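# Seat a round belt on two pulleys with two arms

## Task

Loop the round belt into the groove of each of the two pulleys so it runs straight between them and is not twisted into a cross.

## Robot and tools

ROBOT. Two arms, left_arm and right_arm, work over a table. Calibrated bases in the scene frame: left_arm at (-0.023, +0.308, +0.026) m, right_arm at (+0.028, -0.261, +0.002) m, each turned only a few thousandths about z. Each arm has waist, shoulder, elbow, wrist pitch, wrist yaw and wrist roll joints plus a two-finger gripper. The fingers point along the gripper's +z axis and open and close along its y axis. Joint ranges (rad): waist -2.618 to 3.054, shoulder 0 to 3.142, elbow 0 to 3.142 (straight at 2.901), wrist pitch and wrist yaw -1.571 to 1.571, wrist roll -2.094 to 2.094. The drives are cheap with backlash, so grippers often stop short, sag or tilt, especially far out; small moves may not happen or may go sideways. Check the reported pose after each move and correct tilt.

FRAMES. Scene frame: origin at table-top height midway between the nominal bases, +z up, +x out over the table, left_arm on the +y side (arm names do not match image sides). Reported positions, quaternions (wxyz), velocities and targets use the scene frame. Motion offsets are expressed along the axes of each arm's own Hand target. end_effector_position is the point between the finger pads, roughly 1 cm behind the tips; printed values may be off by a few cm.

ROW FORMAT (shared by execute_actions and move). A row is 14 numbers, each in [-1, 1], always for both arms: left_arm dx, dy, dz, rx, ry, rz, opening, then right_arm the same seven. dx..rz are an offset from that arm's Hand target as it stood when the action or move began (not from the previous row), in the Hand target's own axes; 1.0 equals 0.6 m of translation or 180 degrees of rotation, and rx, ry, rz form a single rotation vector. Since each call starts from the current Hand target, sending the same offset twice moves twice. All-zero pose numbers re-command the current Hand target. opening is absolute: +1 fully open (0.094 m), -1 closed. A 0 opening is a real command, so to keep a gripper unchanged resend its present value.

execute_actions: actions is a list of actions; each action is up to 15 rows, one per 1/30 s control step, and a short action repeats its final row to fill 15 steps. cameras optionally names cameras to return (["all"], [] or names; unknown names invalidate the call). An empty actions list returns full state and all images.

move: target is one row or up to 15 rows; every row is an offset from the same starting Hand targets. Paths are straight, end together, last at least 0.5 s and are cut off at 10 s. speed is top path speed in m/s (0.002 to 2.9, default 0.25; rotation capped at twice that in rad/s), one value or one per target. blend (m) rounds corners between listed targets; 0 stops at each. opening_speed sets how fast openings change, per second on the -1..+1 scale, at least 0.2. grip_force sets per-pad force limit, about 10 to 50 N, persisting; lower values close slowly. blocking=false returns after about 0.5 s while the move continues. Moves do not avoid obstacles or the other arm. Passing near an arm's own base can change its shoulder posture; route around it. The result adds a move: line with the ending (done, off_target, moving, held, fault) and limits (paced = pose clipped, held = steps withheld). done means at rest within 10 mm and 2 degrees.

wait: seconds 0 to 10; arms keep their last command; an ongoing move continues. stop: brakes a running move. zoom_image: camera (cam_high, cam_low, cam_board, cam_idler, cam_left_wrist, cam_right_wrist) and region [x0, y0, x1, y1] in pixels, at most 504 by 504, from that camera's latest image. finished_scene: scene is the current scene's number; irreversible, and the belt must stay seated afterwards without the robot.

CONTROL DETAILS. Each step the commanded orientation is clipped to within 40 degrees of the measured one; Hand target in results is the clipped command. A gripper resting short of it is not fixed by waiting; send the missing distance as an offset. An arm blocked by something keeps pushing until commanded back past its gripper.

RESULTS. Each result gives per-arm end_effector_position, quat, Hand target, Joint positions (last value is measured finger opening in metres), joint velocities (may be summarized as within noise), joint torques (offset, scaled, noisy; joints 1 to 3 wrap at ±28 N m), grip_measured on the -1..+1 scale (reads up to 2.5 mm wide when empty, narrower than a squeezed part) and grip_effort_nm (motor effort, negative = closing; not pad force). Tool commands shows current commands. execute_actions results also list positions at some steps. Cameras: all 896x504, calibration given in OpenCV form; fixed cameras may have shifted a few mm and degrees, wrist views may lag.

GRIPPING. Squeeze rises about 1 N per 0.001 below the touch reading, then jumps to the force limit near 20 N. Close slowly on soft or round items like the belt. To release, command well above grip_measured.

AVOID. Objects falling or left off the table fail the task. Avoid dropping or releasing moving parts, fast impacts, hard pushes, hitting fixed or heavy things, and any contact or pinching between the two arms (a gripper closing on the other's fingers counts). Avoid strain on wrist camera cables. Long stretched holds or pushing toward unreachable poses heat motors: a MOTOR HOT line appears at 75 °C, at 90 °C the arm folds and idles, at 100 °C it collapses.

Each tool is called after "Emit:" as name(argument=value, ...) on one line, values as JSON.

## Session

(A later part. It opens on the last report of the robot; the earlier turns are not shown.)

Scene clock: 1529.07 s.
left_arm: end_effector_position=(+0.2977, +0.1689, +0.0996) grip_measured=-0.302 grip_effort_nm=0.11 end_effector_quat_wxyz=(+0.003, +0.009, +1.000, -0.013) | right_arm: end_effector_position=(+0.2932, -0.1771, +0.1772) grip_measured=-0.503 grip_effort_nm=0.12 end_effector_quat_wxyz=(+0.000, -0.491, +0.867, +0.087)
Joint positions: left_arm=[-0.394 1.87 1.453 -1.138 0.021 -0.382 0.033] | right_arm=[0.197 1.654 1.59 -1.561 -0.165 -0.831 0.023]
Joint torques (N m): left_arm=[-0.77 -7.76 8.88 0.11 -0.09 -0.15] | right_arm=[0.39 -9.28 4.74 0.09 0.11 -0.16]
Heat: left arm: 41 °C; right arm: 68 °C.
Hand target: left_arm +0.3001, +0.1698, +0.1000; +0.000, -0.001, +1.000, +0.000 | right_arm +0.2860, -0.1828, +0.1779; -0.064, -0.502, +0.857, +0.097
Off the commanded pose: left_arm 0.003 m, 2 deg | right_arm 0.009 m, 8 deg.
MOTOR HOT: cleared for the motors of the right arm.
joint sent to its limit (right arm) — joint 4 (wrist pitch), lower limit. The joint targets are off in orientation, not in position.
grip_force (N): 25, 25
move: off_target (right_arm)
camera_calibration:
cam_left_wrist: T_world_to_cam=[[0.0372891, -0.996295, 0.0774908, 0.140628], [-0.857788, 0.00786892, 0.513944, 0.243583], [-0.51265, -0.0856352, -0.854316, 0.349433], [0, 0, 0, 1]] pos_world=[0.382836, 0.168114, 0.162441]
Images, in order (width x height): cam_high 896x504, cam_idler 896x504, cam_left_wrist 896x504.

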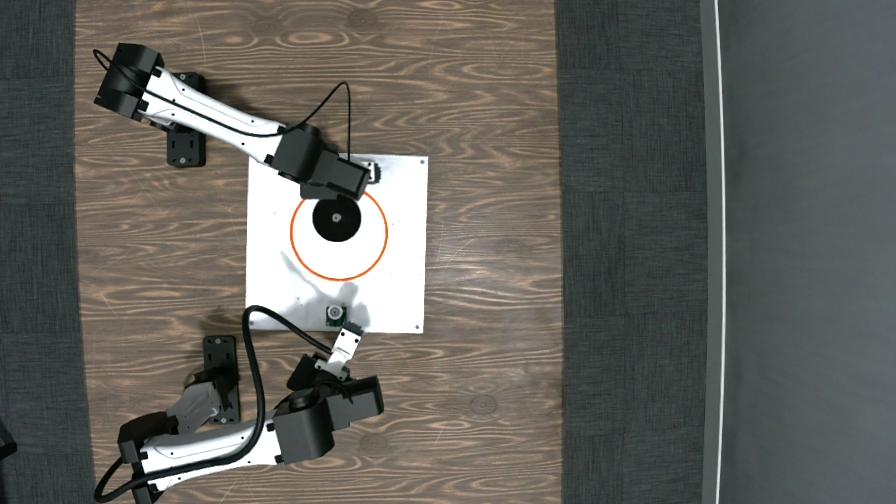

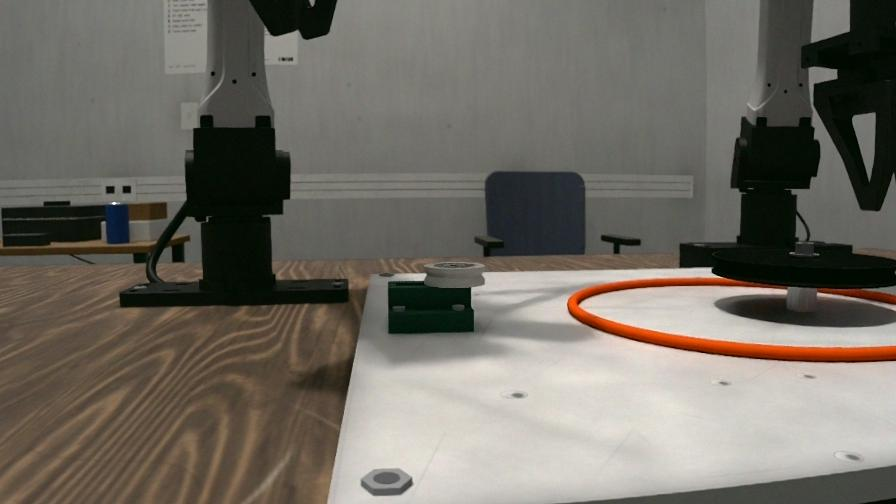

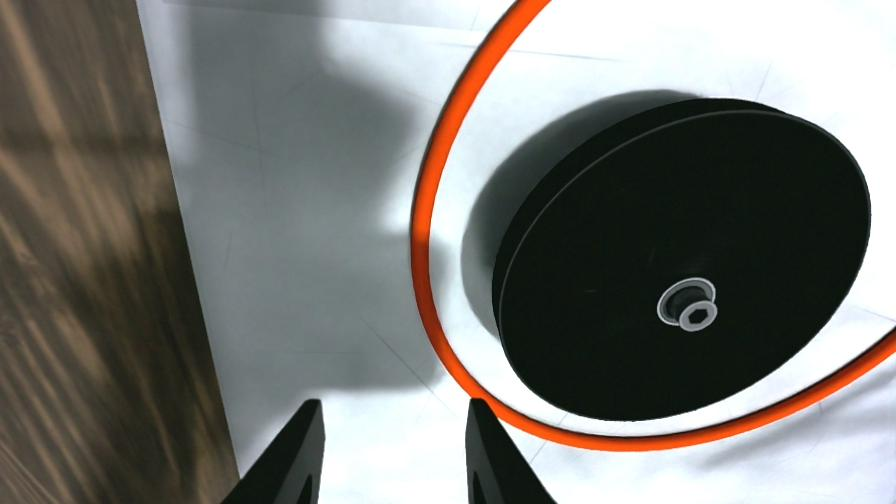

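Emit:
move(target=[[-0.023,-0.0055,0.0833,0,0,0,-0.65,0,0,0,0,0,0,-0.5]], speed=0.1, cameras=["cam_low","cam_left_wrist","cam_board"])

Emit:
zoom_image(camera="cam_low", region=[500, 190, 660, 290])

Emit:
zoom_image(camera="cam_left_wrist", region=[240, 200, 660, 504])

Scene clock: 1575.40 s.
left_arm: end_effector_position=(+0.3085, +0.1643, +0.0588) grip_measured=-0.648 grip_effort_nm=-0.12 end_effector_quat_wxyz=(-0.008, +0.009, +1.000, -0.008) | right_arm: end_effector_position=(+0.2932, -0.1771, +0.1772) grip_measured=-0.503 grip_effort_nm=0.12 end_effector_quat_wxyz=(+0.000, -0.491, +0.867, +0.087)
Joint positions: left_arm=[-0.394 1.973 1.427 -1.033 0.021 -0.382 0.017] | right_arm=[0.197 1.654 1.59 -1.561 -0.165 -0.831 0.023]
Joint torques (N m): left_arm=[-0.38 -8.96 4.96 0.63 -0.1 -0.06] | right_arm=[0.32 -9.28 4.75 0.09 0.11 -0.16]
Heat: left arm: 42 °C; right arm: 58 °C.
Hand target: left_arm +0.3139, +0.1666, +0.0500; +0.000, -0.001, +1.000, +0.000 | right_arm +0.2860, -0.1828, +0.1779; -0.064, -0.502, +0.857, +0.097
Off the commanded pose: left_arm 0.011 m, 2 deg | right_arm 0.009 m, 8 deg.
joint sent to its limit (right arm) — joint 4 (wrist pitch), lower limit. The joint targets are off in orientation, not in position.
grip_force (N): 25, 25
move: off_target (left_arm, right_arm)
camera_calibration:
cam_left_wrist: T_world_to_cam=[[0.0388765, -0.996974, 0.0673094, 0.139013], [-0.846139, 0.0029869, 0.532954, 0.270073], [-0.531542, -0.0776725, -0.843463, 0.323598], [0, 0, 0, 1]] pos_world=[0.395121, 0.16292, 0.11965]
Images, in order (width x height): cam_low 896x504, cam_board 896x504, cam_left_wrist 896x504.

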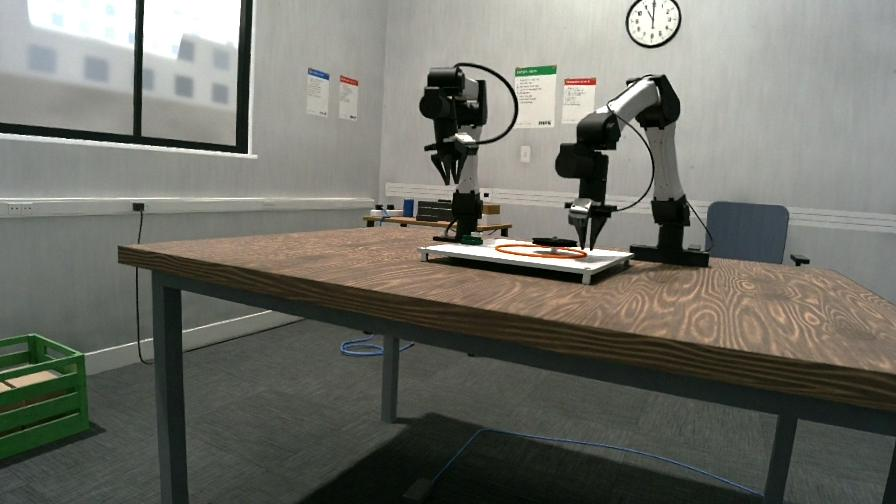

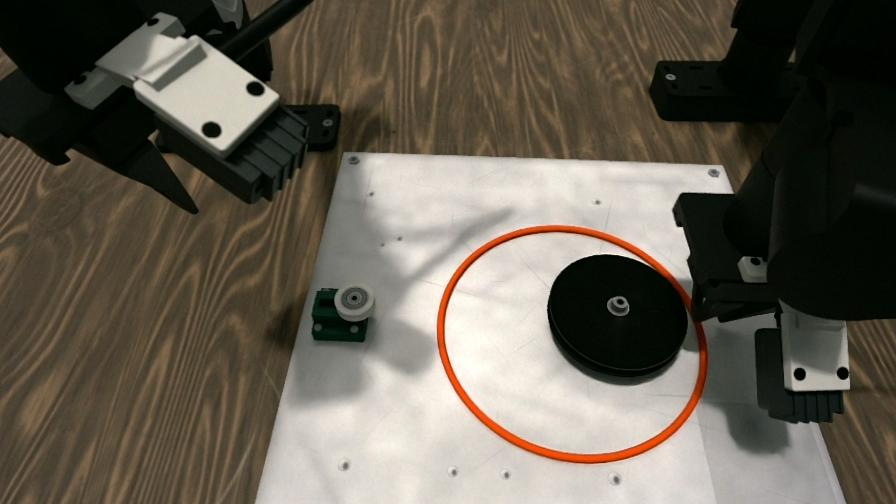

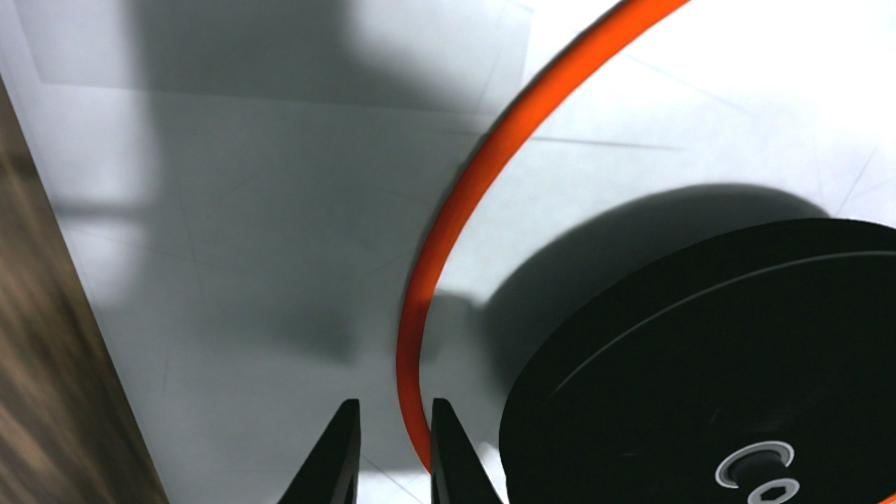

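Scaled by 3.150 from the camera's 896x504 image, which has a finer 1280x720 frame.

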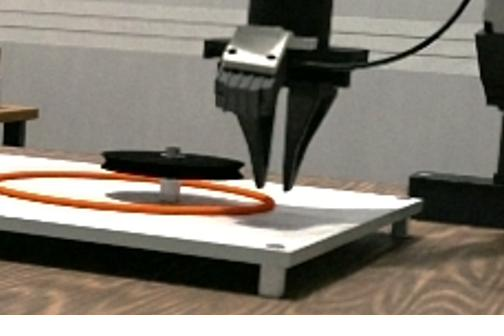

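Scaled by 1.200 from the camera's 896x504 image, which has a finer 1280x720 frame.

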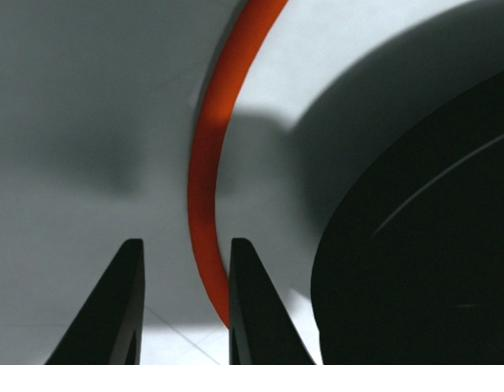

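Emit:
move(target=[[0,0,0.017,0,0,0,-0.65,0,0,0,0,0,0,-0.5]], speed=0.05, cameras=["cam_low","cam_left_wrist"])

Emit:
zoom_image(camera="cam_low", region=[500, 190, 660, 290])

Emit:
zoom_image(camera="cam_left_wrist", region=[240, 200, 660, 504])

Scene clock: 1589.03 s.
left_arm: end_effector_position=(+0.3097, +0.1638, +0.0504) grip_measured=-0.648 grip_effort_nm=-0.12 end_effector_quat_wxyz=(-0.005, +0.009, +1.000, -0.009) | right_arm: end_effector_position=(+0.2932, -0.1771, +0.1772) grip_measured=-0.503 grip_effort_nm=0.12 end_effector_quat_wxyz=(+0.000, -0.491, +0.867, +0.087)
Joint positions: left_arm=[-0.394 1.982 1.406 -0.997 0.021 -0.382 0.017] | right_arm=[0.197 1.654 1.59 -1.561 -0.165 -0.831 0.023]
Joint torques (N m): left_arm=[-0.16 -8.35 4.85 0.62 -0.07 -0.11] | right_arm=[0.32 -9.28 4.75 0.09 0.12 -0.16]
Heat: left arm: 41 °C; right arm: 56 °C.
Hand target: left_arm +0.3139, +0.1666, +0.0398; +0.000, -0.001, +1.000, +0.000 | right_arm +0.2860, -0.1828, +0.1779; -0.064, -0.502, +0.857, +0.097
Off the commanded pose: left_arm 0.012 m, 2 deg | right_arm 0.009 m, 8 deg.
joint sent to its limit (right arm) — joint 4 (wrist pitch), lower limit. The joint targets are off in orientation, not in position.
grip_force (N): 25, 25
move: off_target (left_arm, right_arm)
camera_calibration:
cam_left_wrist: T_world_to_cam=[[0.0384772, -0.996821, 0.0697676, 0.139071], [-0.849012, 0.00420789, 0.528357, 0.276418], [-0.526971, -0.0795632, -0.846151, 0.316135], [0, 0, 0, 1]] pos_world=[0.395925, 0.162619, 0.111748]
Images, in order (width x height): cam_low 896x504, cam_left_wrist 896x504.

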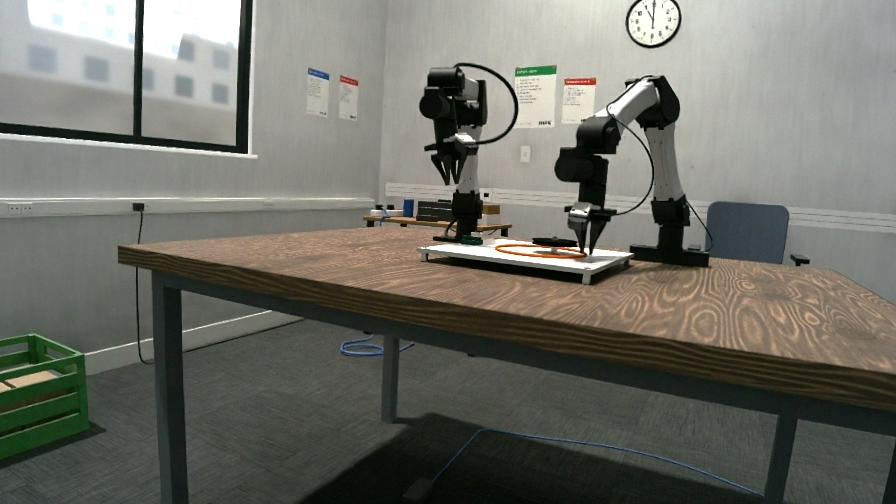

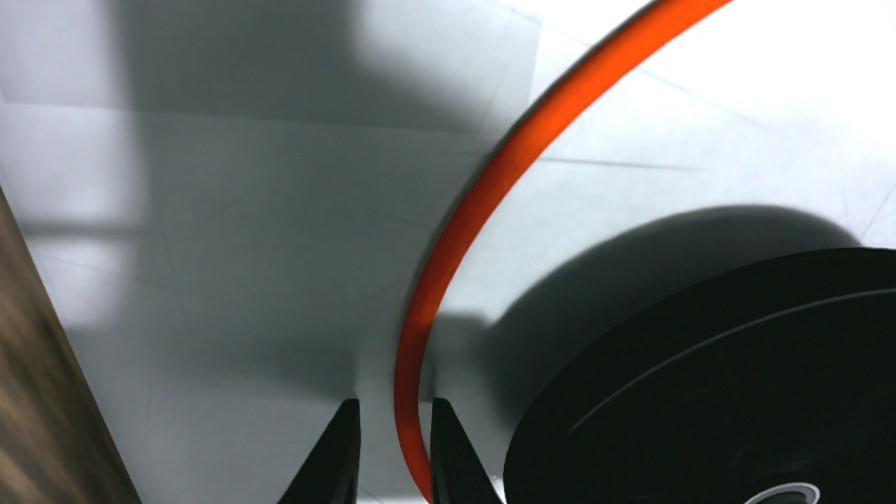

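Scaled by 3.150 from the camera's 896x504 image, which has a finer 1280x720 frame.

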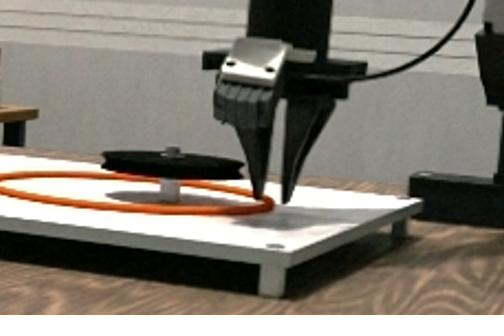

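Scaled by 1.200 from the camera's 896x504 image, which has a finer 1280x720 frame.

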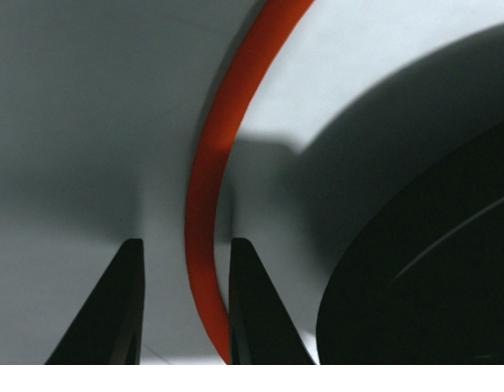

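Emit:
move(target=[[0,0,0.002,0,0,0,-0.95,0,0,0,0,0,0,-0.5]], speed=0.05, opening_speed=0.5, cameras=["cam_low","cam_left_wrist"])

Emit:
zoom_image(camera="cam_left_wrist", region=[240, 200, 660, 504])

Scene clock: 1598.47 s.
left_arm: end_effector_position=(+0.3108, +0.1634, +0.0504) grip_measured=-0.948 grip_effort_nm=-0.12 end_effector_quat_wxyz=(-0.003, +0.009, +1.000, -0.010) | right_arm: end_effector_position=(+0.2932, -0.1771, +0.1772) grip_measured=-0.503 grip_effort_nm=0.12 end_effector_quat_wxyz=(+0.000, -0.491, +0.867, +0.087)
Joint positions: left_arm=[-0.394 1.982 1.406 -0.992 0.021 -0.382 0.002] | right_arm=[0.197 1.654 1.59 -1.561 -0.165 -0.831 0.023]
Joint torques (N m): left_arm=[-0.23 -8.2 4.64 0.7 -0.11 -0.12] | right_arm=[0.32 -9.28 4.74 0.09 0.11 -0.16]
Heat: left arm: 42 °C; right arm: 55 °C.
Hand target: left_arm +0.3139, +0.1666, +0.0386; +0.000, -0.001, +1.000, +0.000 | right_arm +0.2860, -0.1828, +0.1779; -0.064, -0.502, +0.857, +0.097
Off the commanded pose: left_arm 0.013 m, 2 deg | right_arm 0.009 m, 8 deg.
joint sent to its limit (right arm) — joint 4 (wrist pitch), lower limit. The joint targets are off in orientation, not in position.
grip_force (N): 25, 25
move: off_target (left_arm, right_arm)
camera_calibration:
cam_left_wrist: T_world_to_cam=[[0.0381836, -0.996696, 0.0716838, 0.138494], [-0.851234, 0.00513071, 0.524762, 0.278025], [-0.523396, -0.0810569, -0.848226, 0.315919], [0, 0, 0, 1]] pos_world=[0.396727, 0.162218, 0.112146]
Images, in order (width x height): cam_low 896x504, cam_left_wrist 896x504.

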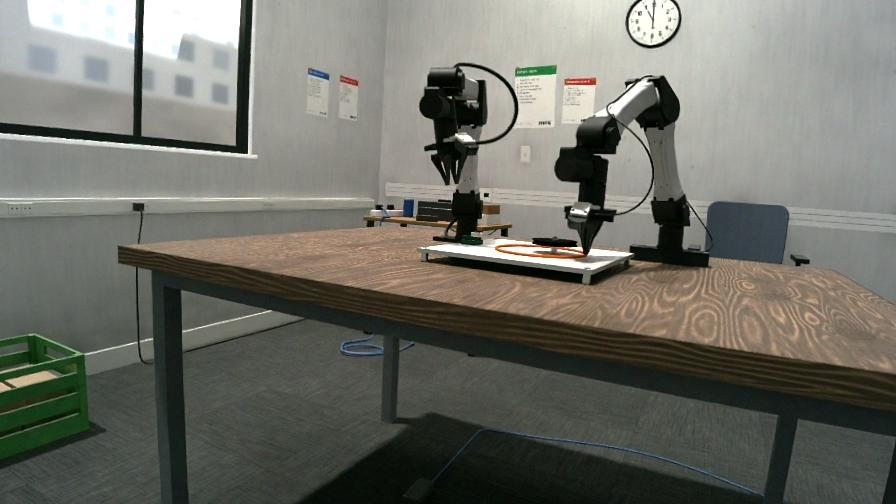

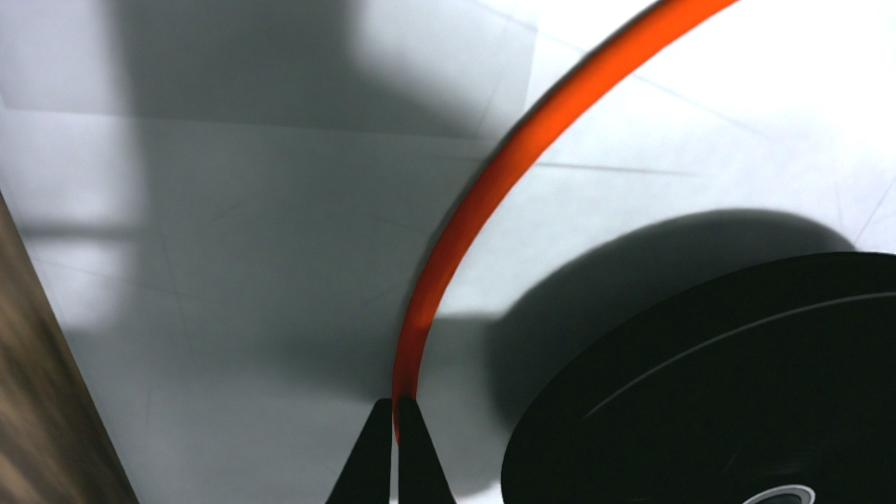

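Scaled by 1.200 from the camera's 896x504 image, which has a finer 1280x720 frame.

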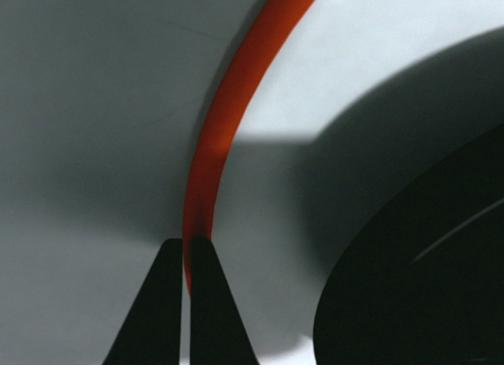

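Emit:
move(target=[[0,0,0,0,0,0,-0.65,0,0,0,0,0,0,-0.5],[0,0,0.0125,0,0,0,-0.65,0,0,0,0,0,0,-0.5]], speed=0.05, cameras=["cam_left_wrist"])

Emit:
zoom_image(camera="cam_left_wrist", region=[240, 200, 660, 504])

Scene clock: 1607.53 s.
left_arm: end_effector_position=(+0.3098, +0.1641, +0.0444) grip_measured=-0.652 grip_effort_nm=0.10 end_effector_quat_wxyz=(-0.004, +0.009, +1.000, -0.009) | right_arm: end_effector_position=(+0.2932, -0.1771, +0.1772) grip_measured=-0.503 grip_effort_nm=0.12 end_effector_quat_wxyz=(+0.000, -0.491, +0.867, +0.087)
Joint positions: left_arm=[-0.394 1.989 1.39 -0.974 0.02 -0.382 0.016] | right_arm=[0.197 1.654 1.59 -1.561 -0.165 -0.831 0.023]
Joint torques (N m): left_arm=[-0.13 -7.91 4.57 0.74 -0.03 -0.09] | right_arm=[0.32 -9.29 4.74 0.09 0.11 -0.16]
Heat: left arm: 43 °C; right arm: 55 °C.
Hand target: left_arm +0.3139, +0.1666, +0.0312; +0.000, -0.001, +1.000, +0.000 | right_arm +0.2860, -0.1828, +0.1779; -0.064, -0.502, +0.857, +0.097
Off the commanded pose: left_arm 0.014 m, 2 deg | right_arm 0.009 m, 8 deg.
joint sent to its limit (right arm) — joint 4 (wrist pitch), lower limit. The joint targets are off in orientation, not in position.
grip_force (N): 25, 25
move: off_target (left_arm, right_arm)
camera_calibration:
cam_left_wrist: T_world_to_cam=[[0.0384253, -0.996894, 0.0687422, 0.139817], [-0.849747, 0.00359881, 0.527179, 0.279996], [-0.525789, -0.0786705, -0.846969, 0.310718], [0, 0, 0, 1]] pos_world=[0.395925, 0.16282, 0.105949]
Images, in order (width x height): cam_left_wrist 896x504.

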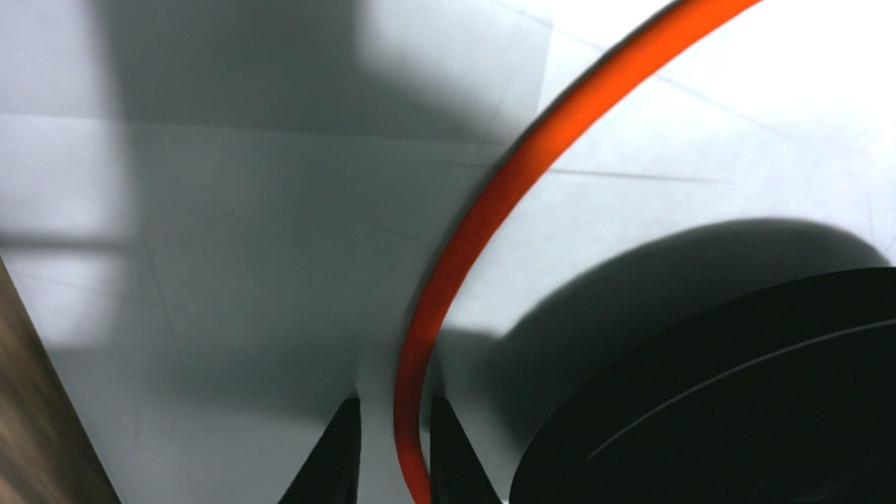

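Scaled by 1.200 from the camera's 896x504 image, which has a finer 1280x720 frame.

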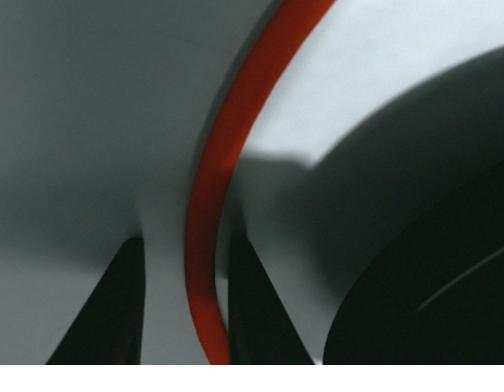

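Emit:
move(target=[[0,0,0.005,0,0,0,-0.65,0,0,0,0,0,0,-0.5],[0,0,0.005,0,0,0,-0.95,0,0,0,0,0,0,-0.5]], speed=0.05, cameras=["cam_left_wrist"])

Emit:
zoom_image(camera="cam_left_wrist", region=[240, 200, 660, 504])

Scene clock: 1617.30 s.
left_arm: end_effector_position=(+0.3095, +0.1656, +0.0437) grip_measured=-0.892 grip_effort_nm=-0.57 end_effector_quat_wxyz=(-0.004, +0.004, +1.000, -0.005) | right_arm: end_effector_position=(+0.2932, -0.1771, +0.1772) grip_measured=-0.503 grip_effort_nm=0.12 end_effector_quat_wxyz=(+0.000, -0.491, +0.867, +0.087)
Joint positions: left_arm=[-0.394 1.989 1.388 -0.974 0.012 -0.391 0.005] | right_arm=[0.197 1.654 1.59 -1.561 -0.165 -0.831 0.023]
Joint torques (N m): left_arm=[-0.12 -7.58 4.03 0.84 -0.09 -0.11] | right_arm=[0.32 -9.28 4.74 0.09 0.11 -0.16]
Heat: left arm: 42 °C; right arm: 54 °C.
Hand target: left_arm +0.3139, +0.1666, +0.0282; +0.000, -0.001, +1.000, +0.000 | right_arm +0.2860, -0.1828, +0.1779; -0.064, -0.502, +0.857, +0.097
Off the commanded pose: left_arm 0.016 m, 1 deg | right_arm 0.009 m, 8 deg.
joint sent to its limit (right arm) — joint 4 (wrist pitch), lower limit. The joint targets are off in orientation, not in position.
grip_force (N): 25, 25
move: off_target (left_arm, right_arm); target 2's new opening was sent with left_arm's hand 0.017 m and 2 deg from that target
camera_calibration:
cam_left_wrist: T_world_to_cam=[[0.0475721, -0.997026, 0.0606257, 0.138933], [-0.849959, -0.0085232, 0.526781, 0.282216], [-0.524697, -0.0765894, -0.847837, 0.309428], [0, 0, 0, 1]] pos_world=[0.395618, 0.164624, 0.105255]
Images, in order (width x height): cam_left_wrist 896x504.

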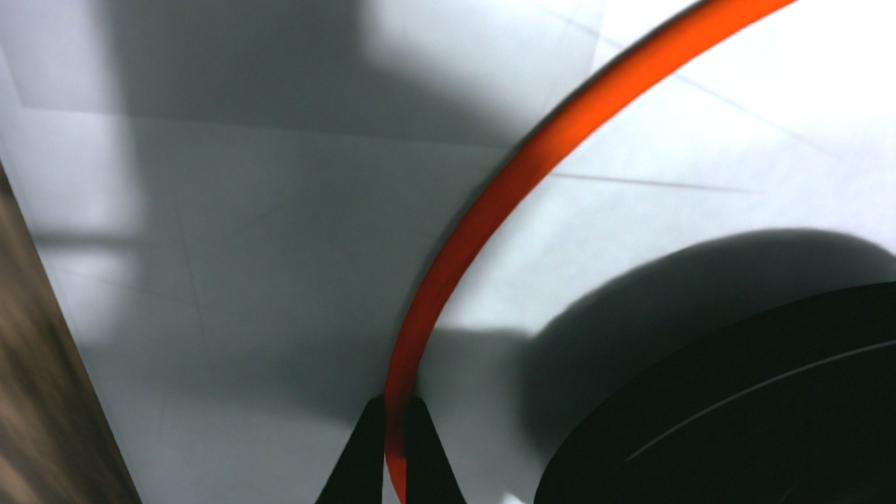

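Scaled by 1.200 from the camera's 896x504 image, which has a finer 1280x720 frame.

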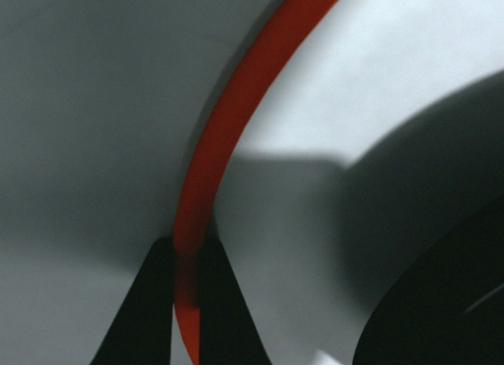

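Emit:
move(target=[[0,0,0,0,0,0,-0.95,-0.3297,0.0082,0.1315,0.0721,-0.0172,0.1141,-0.5]], speed=0.2, cameras=["cam_high","cam_right_wrist","cam_idler"])

Scene clock: 1640.80 s.
left_arm: end_effector_position=(+0.3095, +0.1656, +0.0437) grip_measured=-0.892 grip_effort_nm=-0.57 end_effector_quat_wxyz=(-0.004, +0.004, +1.000, -0.005) | right_arm: end_effector_position=(+0.3558, -0.0001, +0.1013) grip_measured=-0.503 grip_effort_nm=0.12 end_effector_quat_wxyz=(-0.004, -0.347, +0.938, +0.010)
Joint positions: left_arm=[-0.394 1.989 1.388 -0.974 0.012 -0.391 0.005] | right_arm=[0.657 2.164 1.984 -1.392 -0.021 -0.046 0.023]
Joint torques (N m): left_arm=[-0.24 -7.65 4.04 0.87 -0.01 -0.11] | right_arm=[0.57 -10.92 8.69 0.36 0.25 0.22]
Heat: left arm: 40 °C; right arm: 53 °C.
Hand target: left_arm +0.3139, +0.1666, +0.0282; +0.000, -0.001, +1.000, +0.000 | right_arm +0.3619, +0.0002, +0.0995; -0.001, -0.343, +0.939, +0.000
Off the commanded pose: left_arm 0.016 m, 1 deg | right_arm 0.006 m, 1 deg.
grip_force (N): 25, 25
move: off_target (left_arm)
camera_calibration:
cam_right_wrist: T_world_to_cam=[[0.68543, -0.727621, 0.0274639, -0.255516], [-0.620951, -0.564414, 0.543927, 0.201168], [-0.380272, -0.389878, -0.838683, 0.325597], [0, 0, 0, 1]] pos_world=[0.423869, 0.0545659, 0.17067]
Images, in order (width x height): cam_high 896x504, cam_idler 896x504, cam_right_wrist 896x504.

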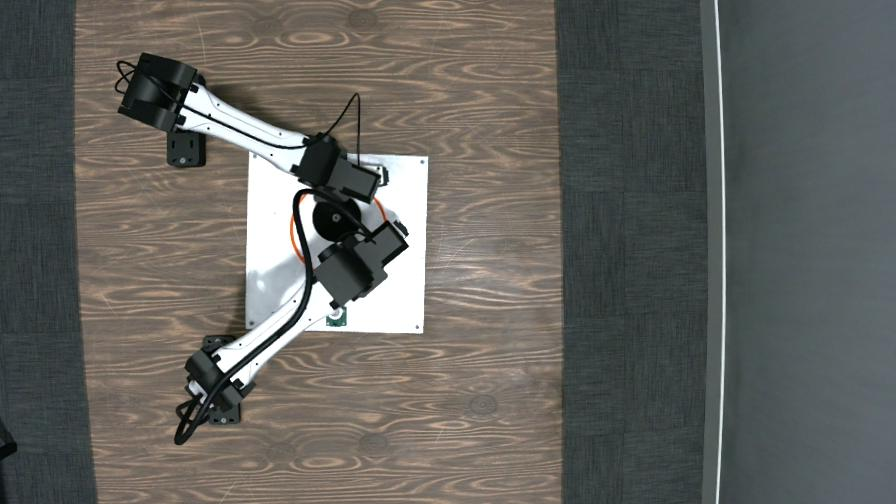

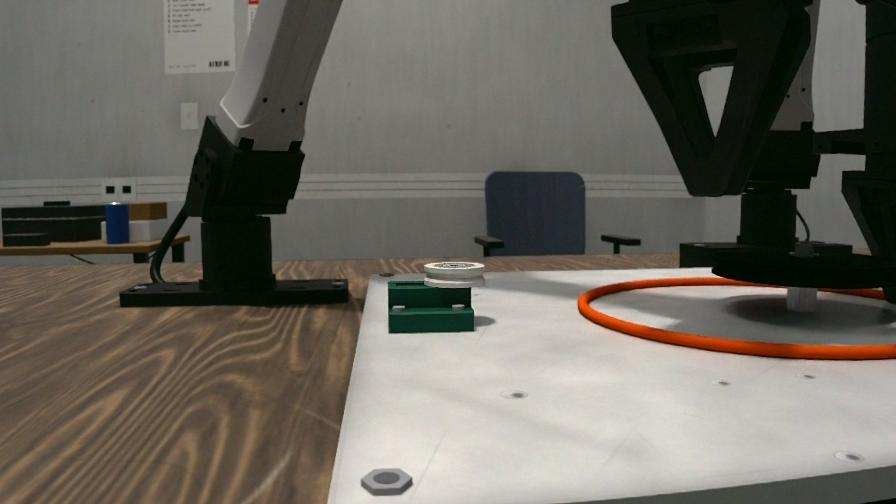

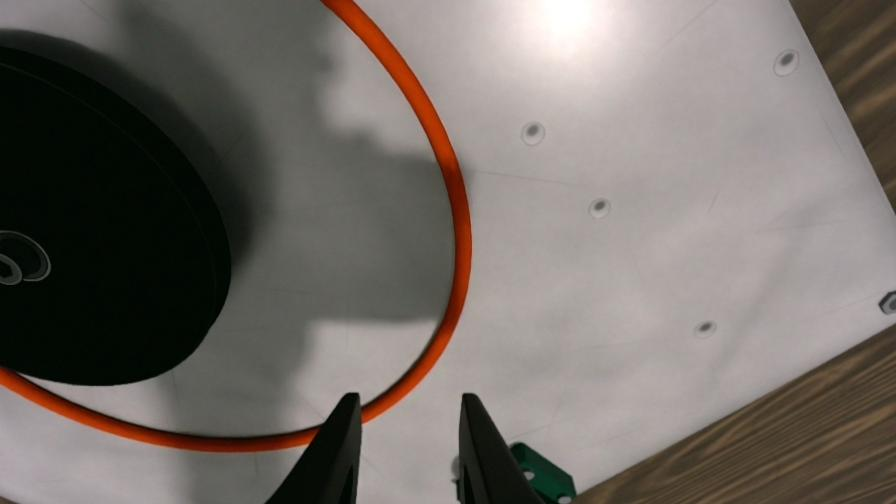

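Emit:
move(target=[[0,0,0,0,0,0,-0.95,0.0017,-0.0227,0.0892,0,0,0,-0.6]], speed=0.1, cameras=["cam_right_wrist","cam_idler"])

Emit:
zoom_image(camera="cam_right_wrist", region=[200, 200, 620, 504])

Emit:
zoom_image(camera="cam_idler", region=[560, 220, 896, 400])

Scene clock: 1656.00 s.
left_arm: end_effector_position=(+0.3095, +0.1656, +0.0437) grip_measured=-0.892 grip_effort_nm=-0.57 end_effector_quat_wxyz=(-0.004, +0.004, +1.000, -0.005) | right_arm: end_effector_position=(+0.3629, -0.0092, +0.0576) grip_measured=-0.597 grip_effort_nm=-0.18 end_effector_quat_wxyz=(-0.006, -0.336, +0.942, +0.009)
Joint positions: left_arm=[-0.394 1.989 1.388 -0.974 0.012 -0.391 0.005] | right_arm=[0.63 2.174 1.827 -1.23 -0.02 -0.049 0.019]
Joint torques (N m): left_arm=[-0.25 -7.71 4.07 0.89 0 -0.12] | right_arm=[0.12 -11.21 5.12 0.78 0.25 -0.11]
Heat: left arm: 40 °C; right arm: 54 °C.
Hand target: left_arm +0.3139, +0.1666, +0.0282; +0.000, -0.001, +1.000, +0.000 | right_arm +0.3698, -0.0109, +0.0460; -0.001, -0.343, +0.939, +0.000
Off the commanded pose: left_arm 0.016 m, 1 deg | right_arm 0.014 m, 1 deg.
grip_force (N): 25, 25
move: off_target (left_arm, right_arm)
camera_calibration:
cam_right_wrist: T_world_to_cam=[[0.668138, -0.743493, 0.0284464, -0.259655], [-0.632441, -0.547371, 0.54809, 0.228323], [-0.39193, -0.38419, -0.835936, 0.292153], [0, 0, 0, 1]] pos_world=[0.43239, 0.044168, 0.126466]
Images, in order (width x height): cam_idler 896x504, cam_right_wrist 896x504.

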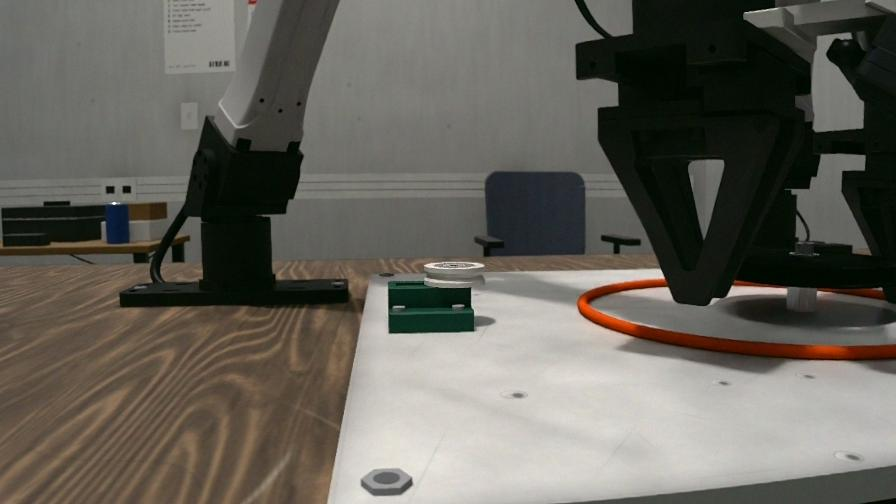

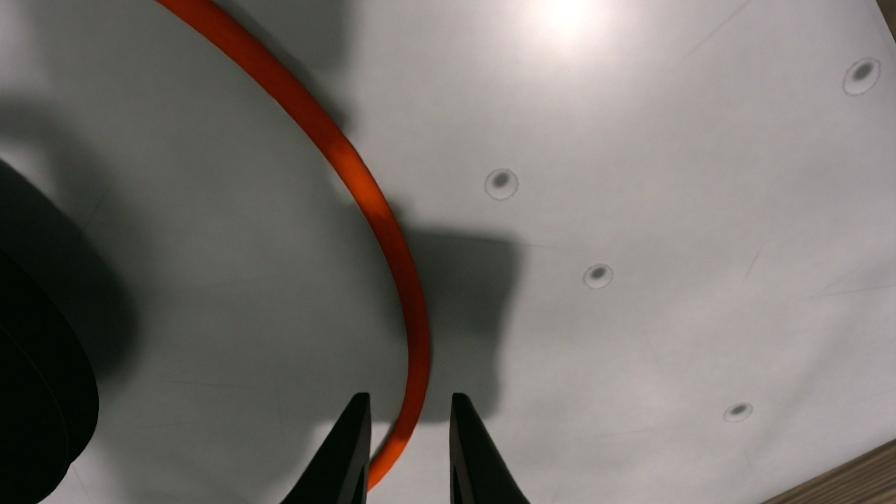

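Scaled by 1.200 from the camera's 896x504 image, which has a finer 1280x720 frame.

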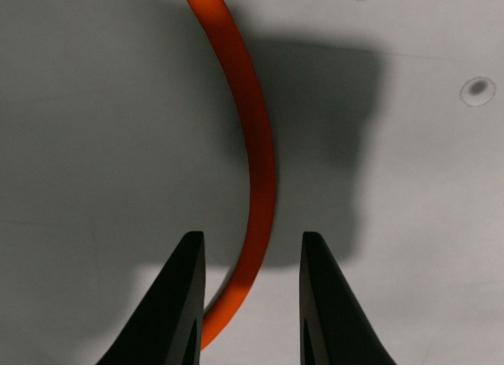

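Scaled by 1.500 from the camera's 896x504 image, which has a finer 1280x720 frame.

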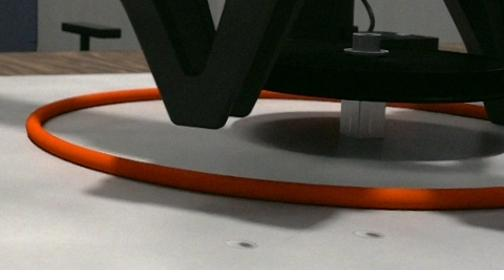

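Emit:
move(target=[[0,0,0,0,0,0,-0.95,0,-0.0035,0.02,0,0,0,-0.6],[0,0,0,0,0,0,-0.95,0,-0.0035,0.0275,0,0,0,-0.6]], speed=0.05, cameras=["cam_right_wrist","cam_idler"])

Emit:
zoom_image(camera="cam_right_wrist", region=[200, 200, 620, 504])

Emit:
zoom_image(camera="cam_idler", region=[560, 220, 896, 400])

Scene clock: 1669.43 s.
left_arm: end_effector_position=(+0.3095, +0.1656, +0.0437) grip_measured=-0.892 grip_effort_nm=-0.58 end_effector_quat_wxyz=(-0.004, +0.004, +1.000, -0.005) | right_arm: end_effector_position=(+0.3638, -0.0085, +0.0428) grip_measured=-0.597 grip_effort_nm=-0.18 end_effector_quat_wxyz=(-0.004, -0.338, +0.941, +0.009)
Joint positions: left_arm=[-0.394 1.989 1.388 -0.974 0.012 -0.391 0.005] | right_arm=[0.63 2.183 1.782 -1.171 -0.02 -0.053 0.019]
Joint torques (N m): left_arm=[-0.29 -7.64 4.22 0.83 -0.02 -0.11] | right_arm=[-0.32 -10.96 4.98 0.77 0.26 -0.11]
Heat: left arm: 40 °C; right arm: 54 °C.
Hand target: left_arm +0.3139, +0.1666, +0.0282; +0.000, -0.001, +1.000, +0.000 | right_arm +0.3712, -0.0125, +0.0296; -0.001, -0.343, +0.939, +0.000
Off the commanded pose: left_arm 0.016 m, 1 deg | right_arm 0.016 m, 1 deg.
grip_force (N): 25, 25
move: off_target (left_arm, right_arm)
camera_calibration:
cam_right_wrist: T_world_to_cam=[[0.671472, -0.740466, 0.0288956, -0.260606], [-0.631773, -0.551657, 0.544552, 0.237304], [-0.387282, -0.383907, -0.838229, 0.278759], [0, 0, 0, 1]] pos_world=[0.43287, 0.0449582, 0.11197]
Images, in order (width x height): cam_idler 896x504, cam_right_wrist 896x504.

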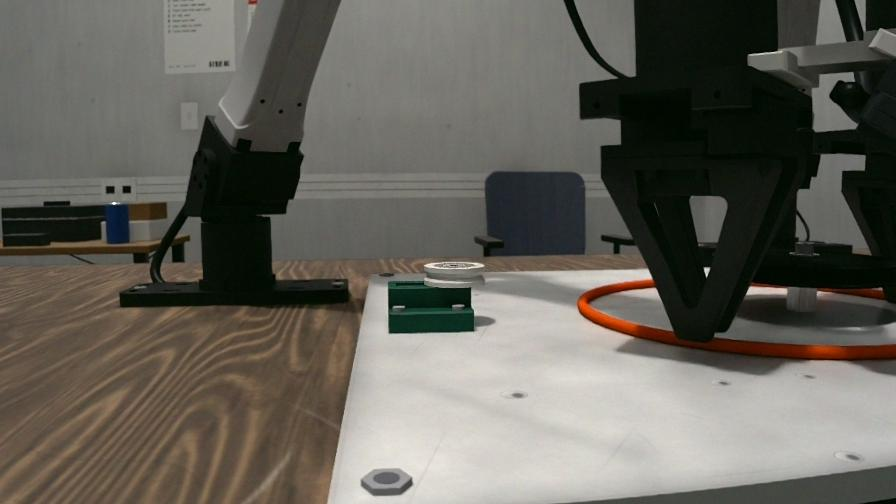

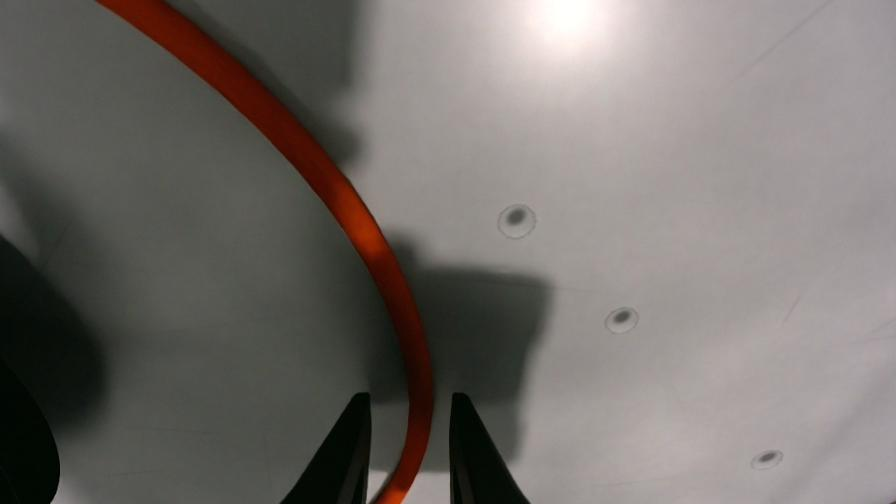

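Scaled by 1.200 from the camera's 896x504 image, which has a finer 1280x720 frame.

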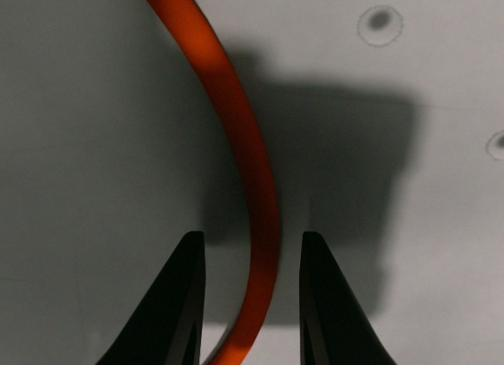

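Scaled by 1.500 from the camera's 896x504 image, which has a finer 1280x720 frame.

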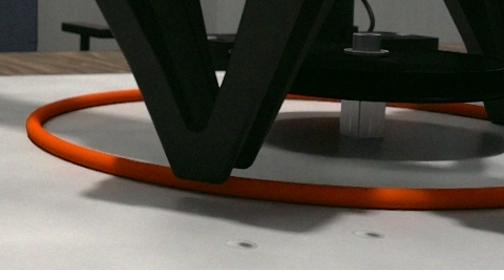

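Emit:
move(target=[[0,0,0,0,0,0,-0.95,0,-0.001,0.006,0,0,0,-0.6],[0,0,0,0,0,0,-0.95,0,-0.001,0.006,0,0,0,-0.95]], speed=0.05, cameras=["cam_right_wrist","cam_idler"])

Emit:
zoom_image(camera="cam_right_wrist", region=[200, 200, 620, 504])

Scene clock: 1679.43 s.
left_arm: end_effector_position=(+0.3095, +0.1656, +0.0437) grip_measured=-0.892 grip_effort_nm=-0.57 end_effector_quat_wxyz=(-0.004, +0.004, +1.000, -0.005) | right_arm: end_effector_position=(+0.3652, -0.0091, +0.0405) grip_measured=-0.903 grip_effort_nm=-0.60 end_effector_quat_wxyz=(-0.001, -0.337, +0.941, +0.010)
Joint positions: left_arm=[-0.394 1.989 1.388 -0.974 0.012 -0.391 0.005] | right_arm=[0.627 2.183 1.773 -1.158 -0.02 -0.055 0.005]
Joint torques (N m): left_arm=[-0.16 -7.58 4.03 0.81 -0.06 -0.1] | right_arm=[-0.17 -10.66 4.93 0.8 0.26 -0.11]
Heat: left arm: 40 °C; right arm: 53 °C.
Hand target: left_arm +0.3139, +0.1666, +0.0282; +0.000, -0.001, +1.000, +0.000 | right_arm +0.3715, -0.0129, +0.0260; -0.001, -0.343, +0.939, +0.000
Off the commanded pose: left_arm 0.016 m, 1 deg | right_arm 0.016 m, 1 deg.
grip_force (N): 25, 25
move: off_target (left_arm, right_arm); target 2's new opening was sent with right_arm's hand 0.016 m and 1 deg from that target
camera_calibration:
cam_right_wrist: T_world_to_cam=[[0.670249, -0.741557, 0.0293216, -0.261418], [-0.634632, -0.552229, 0.540633, 0.240275], [-0.384718, -0.380967, -0.840747, 0.276431], [0, 0, 0, 1]] pos_world=[0.434049, 0.0441412, 0.110173]
Images, in order (width x height): cam_idler 896x504, cam_right_wrist 896x504.

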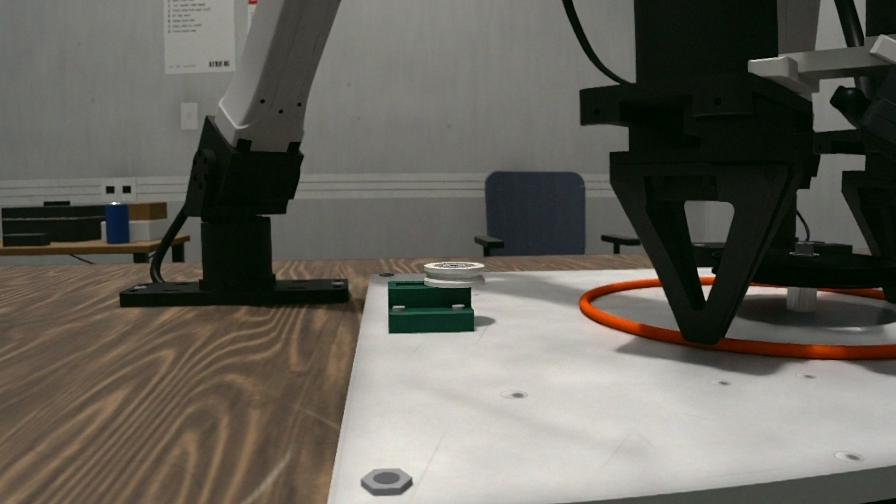

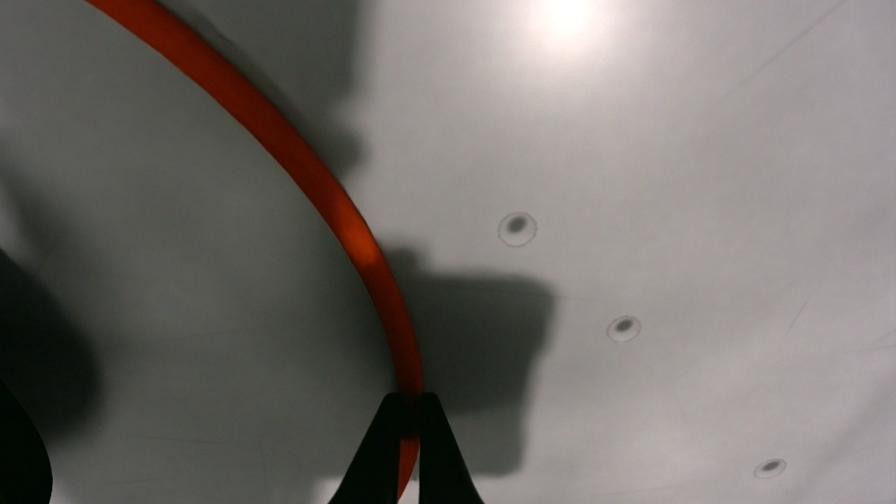

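Scaled by 1.200 from the camera's 896x504 image, which has a finer 1280x720 frame.

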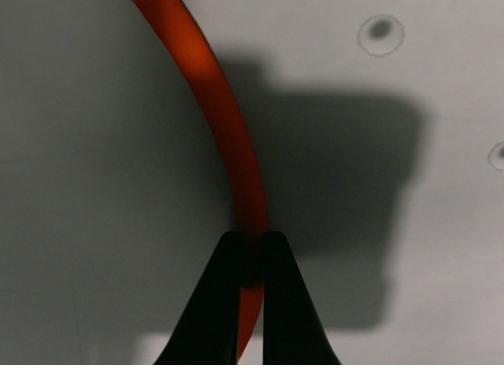

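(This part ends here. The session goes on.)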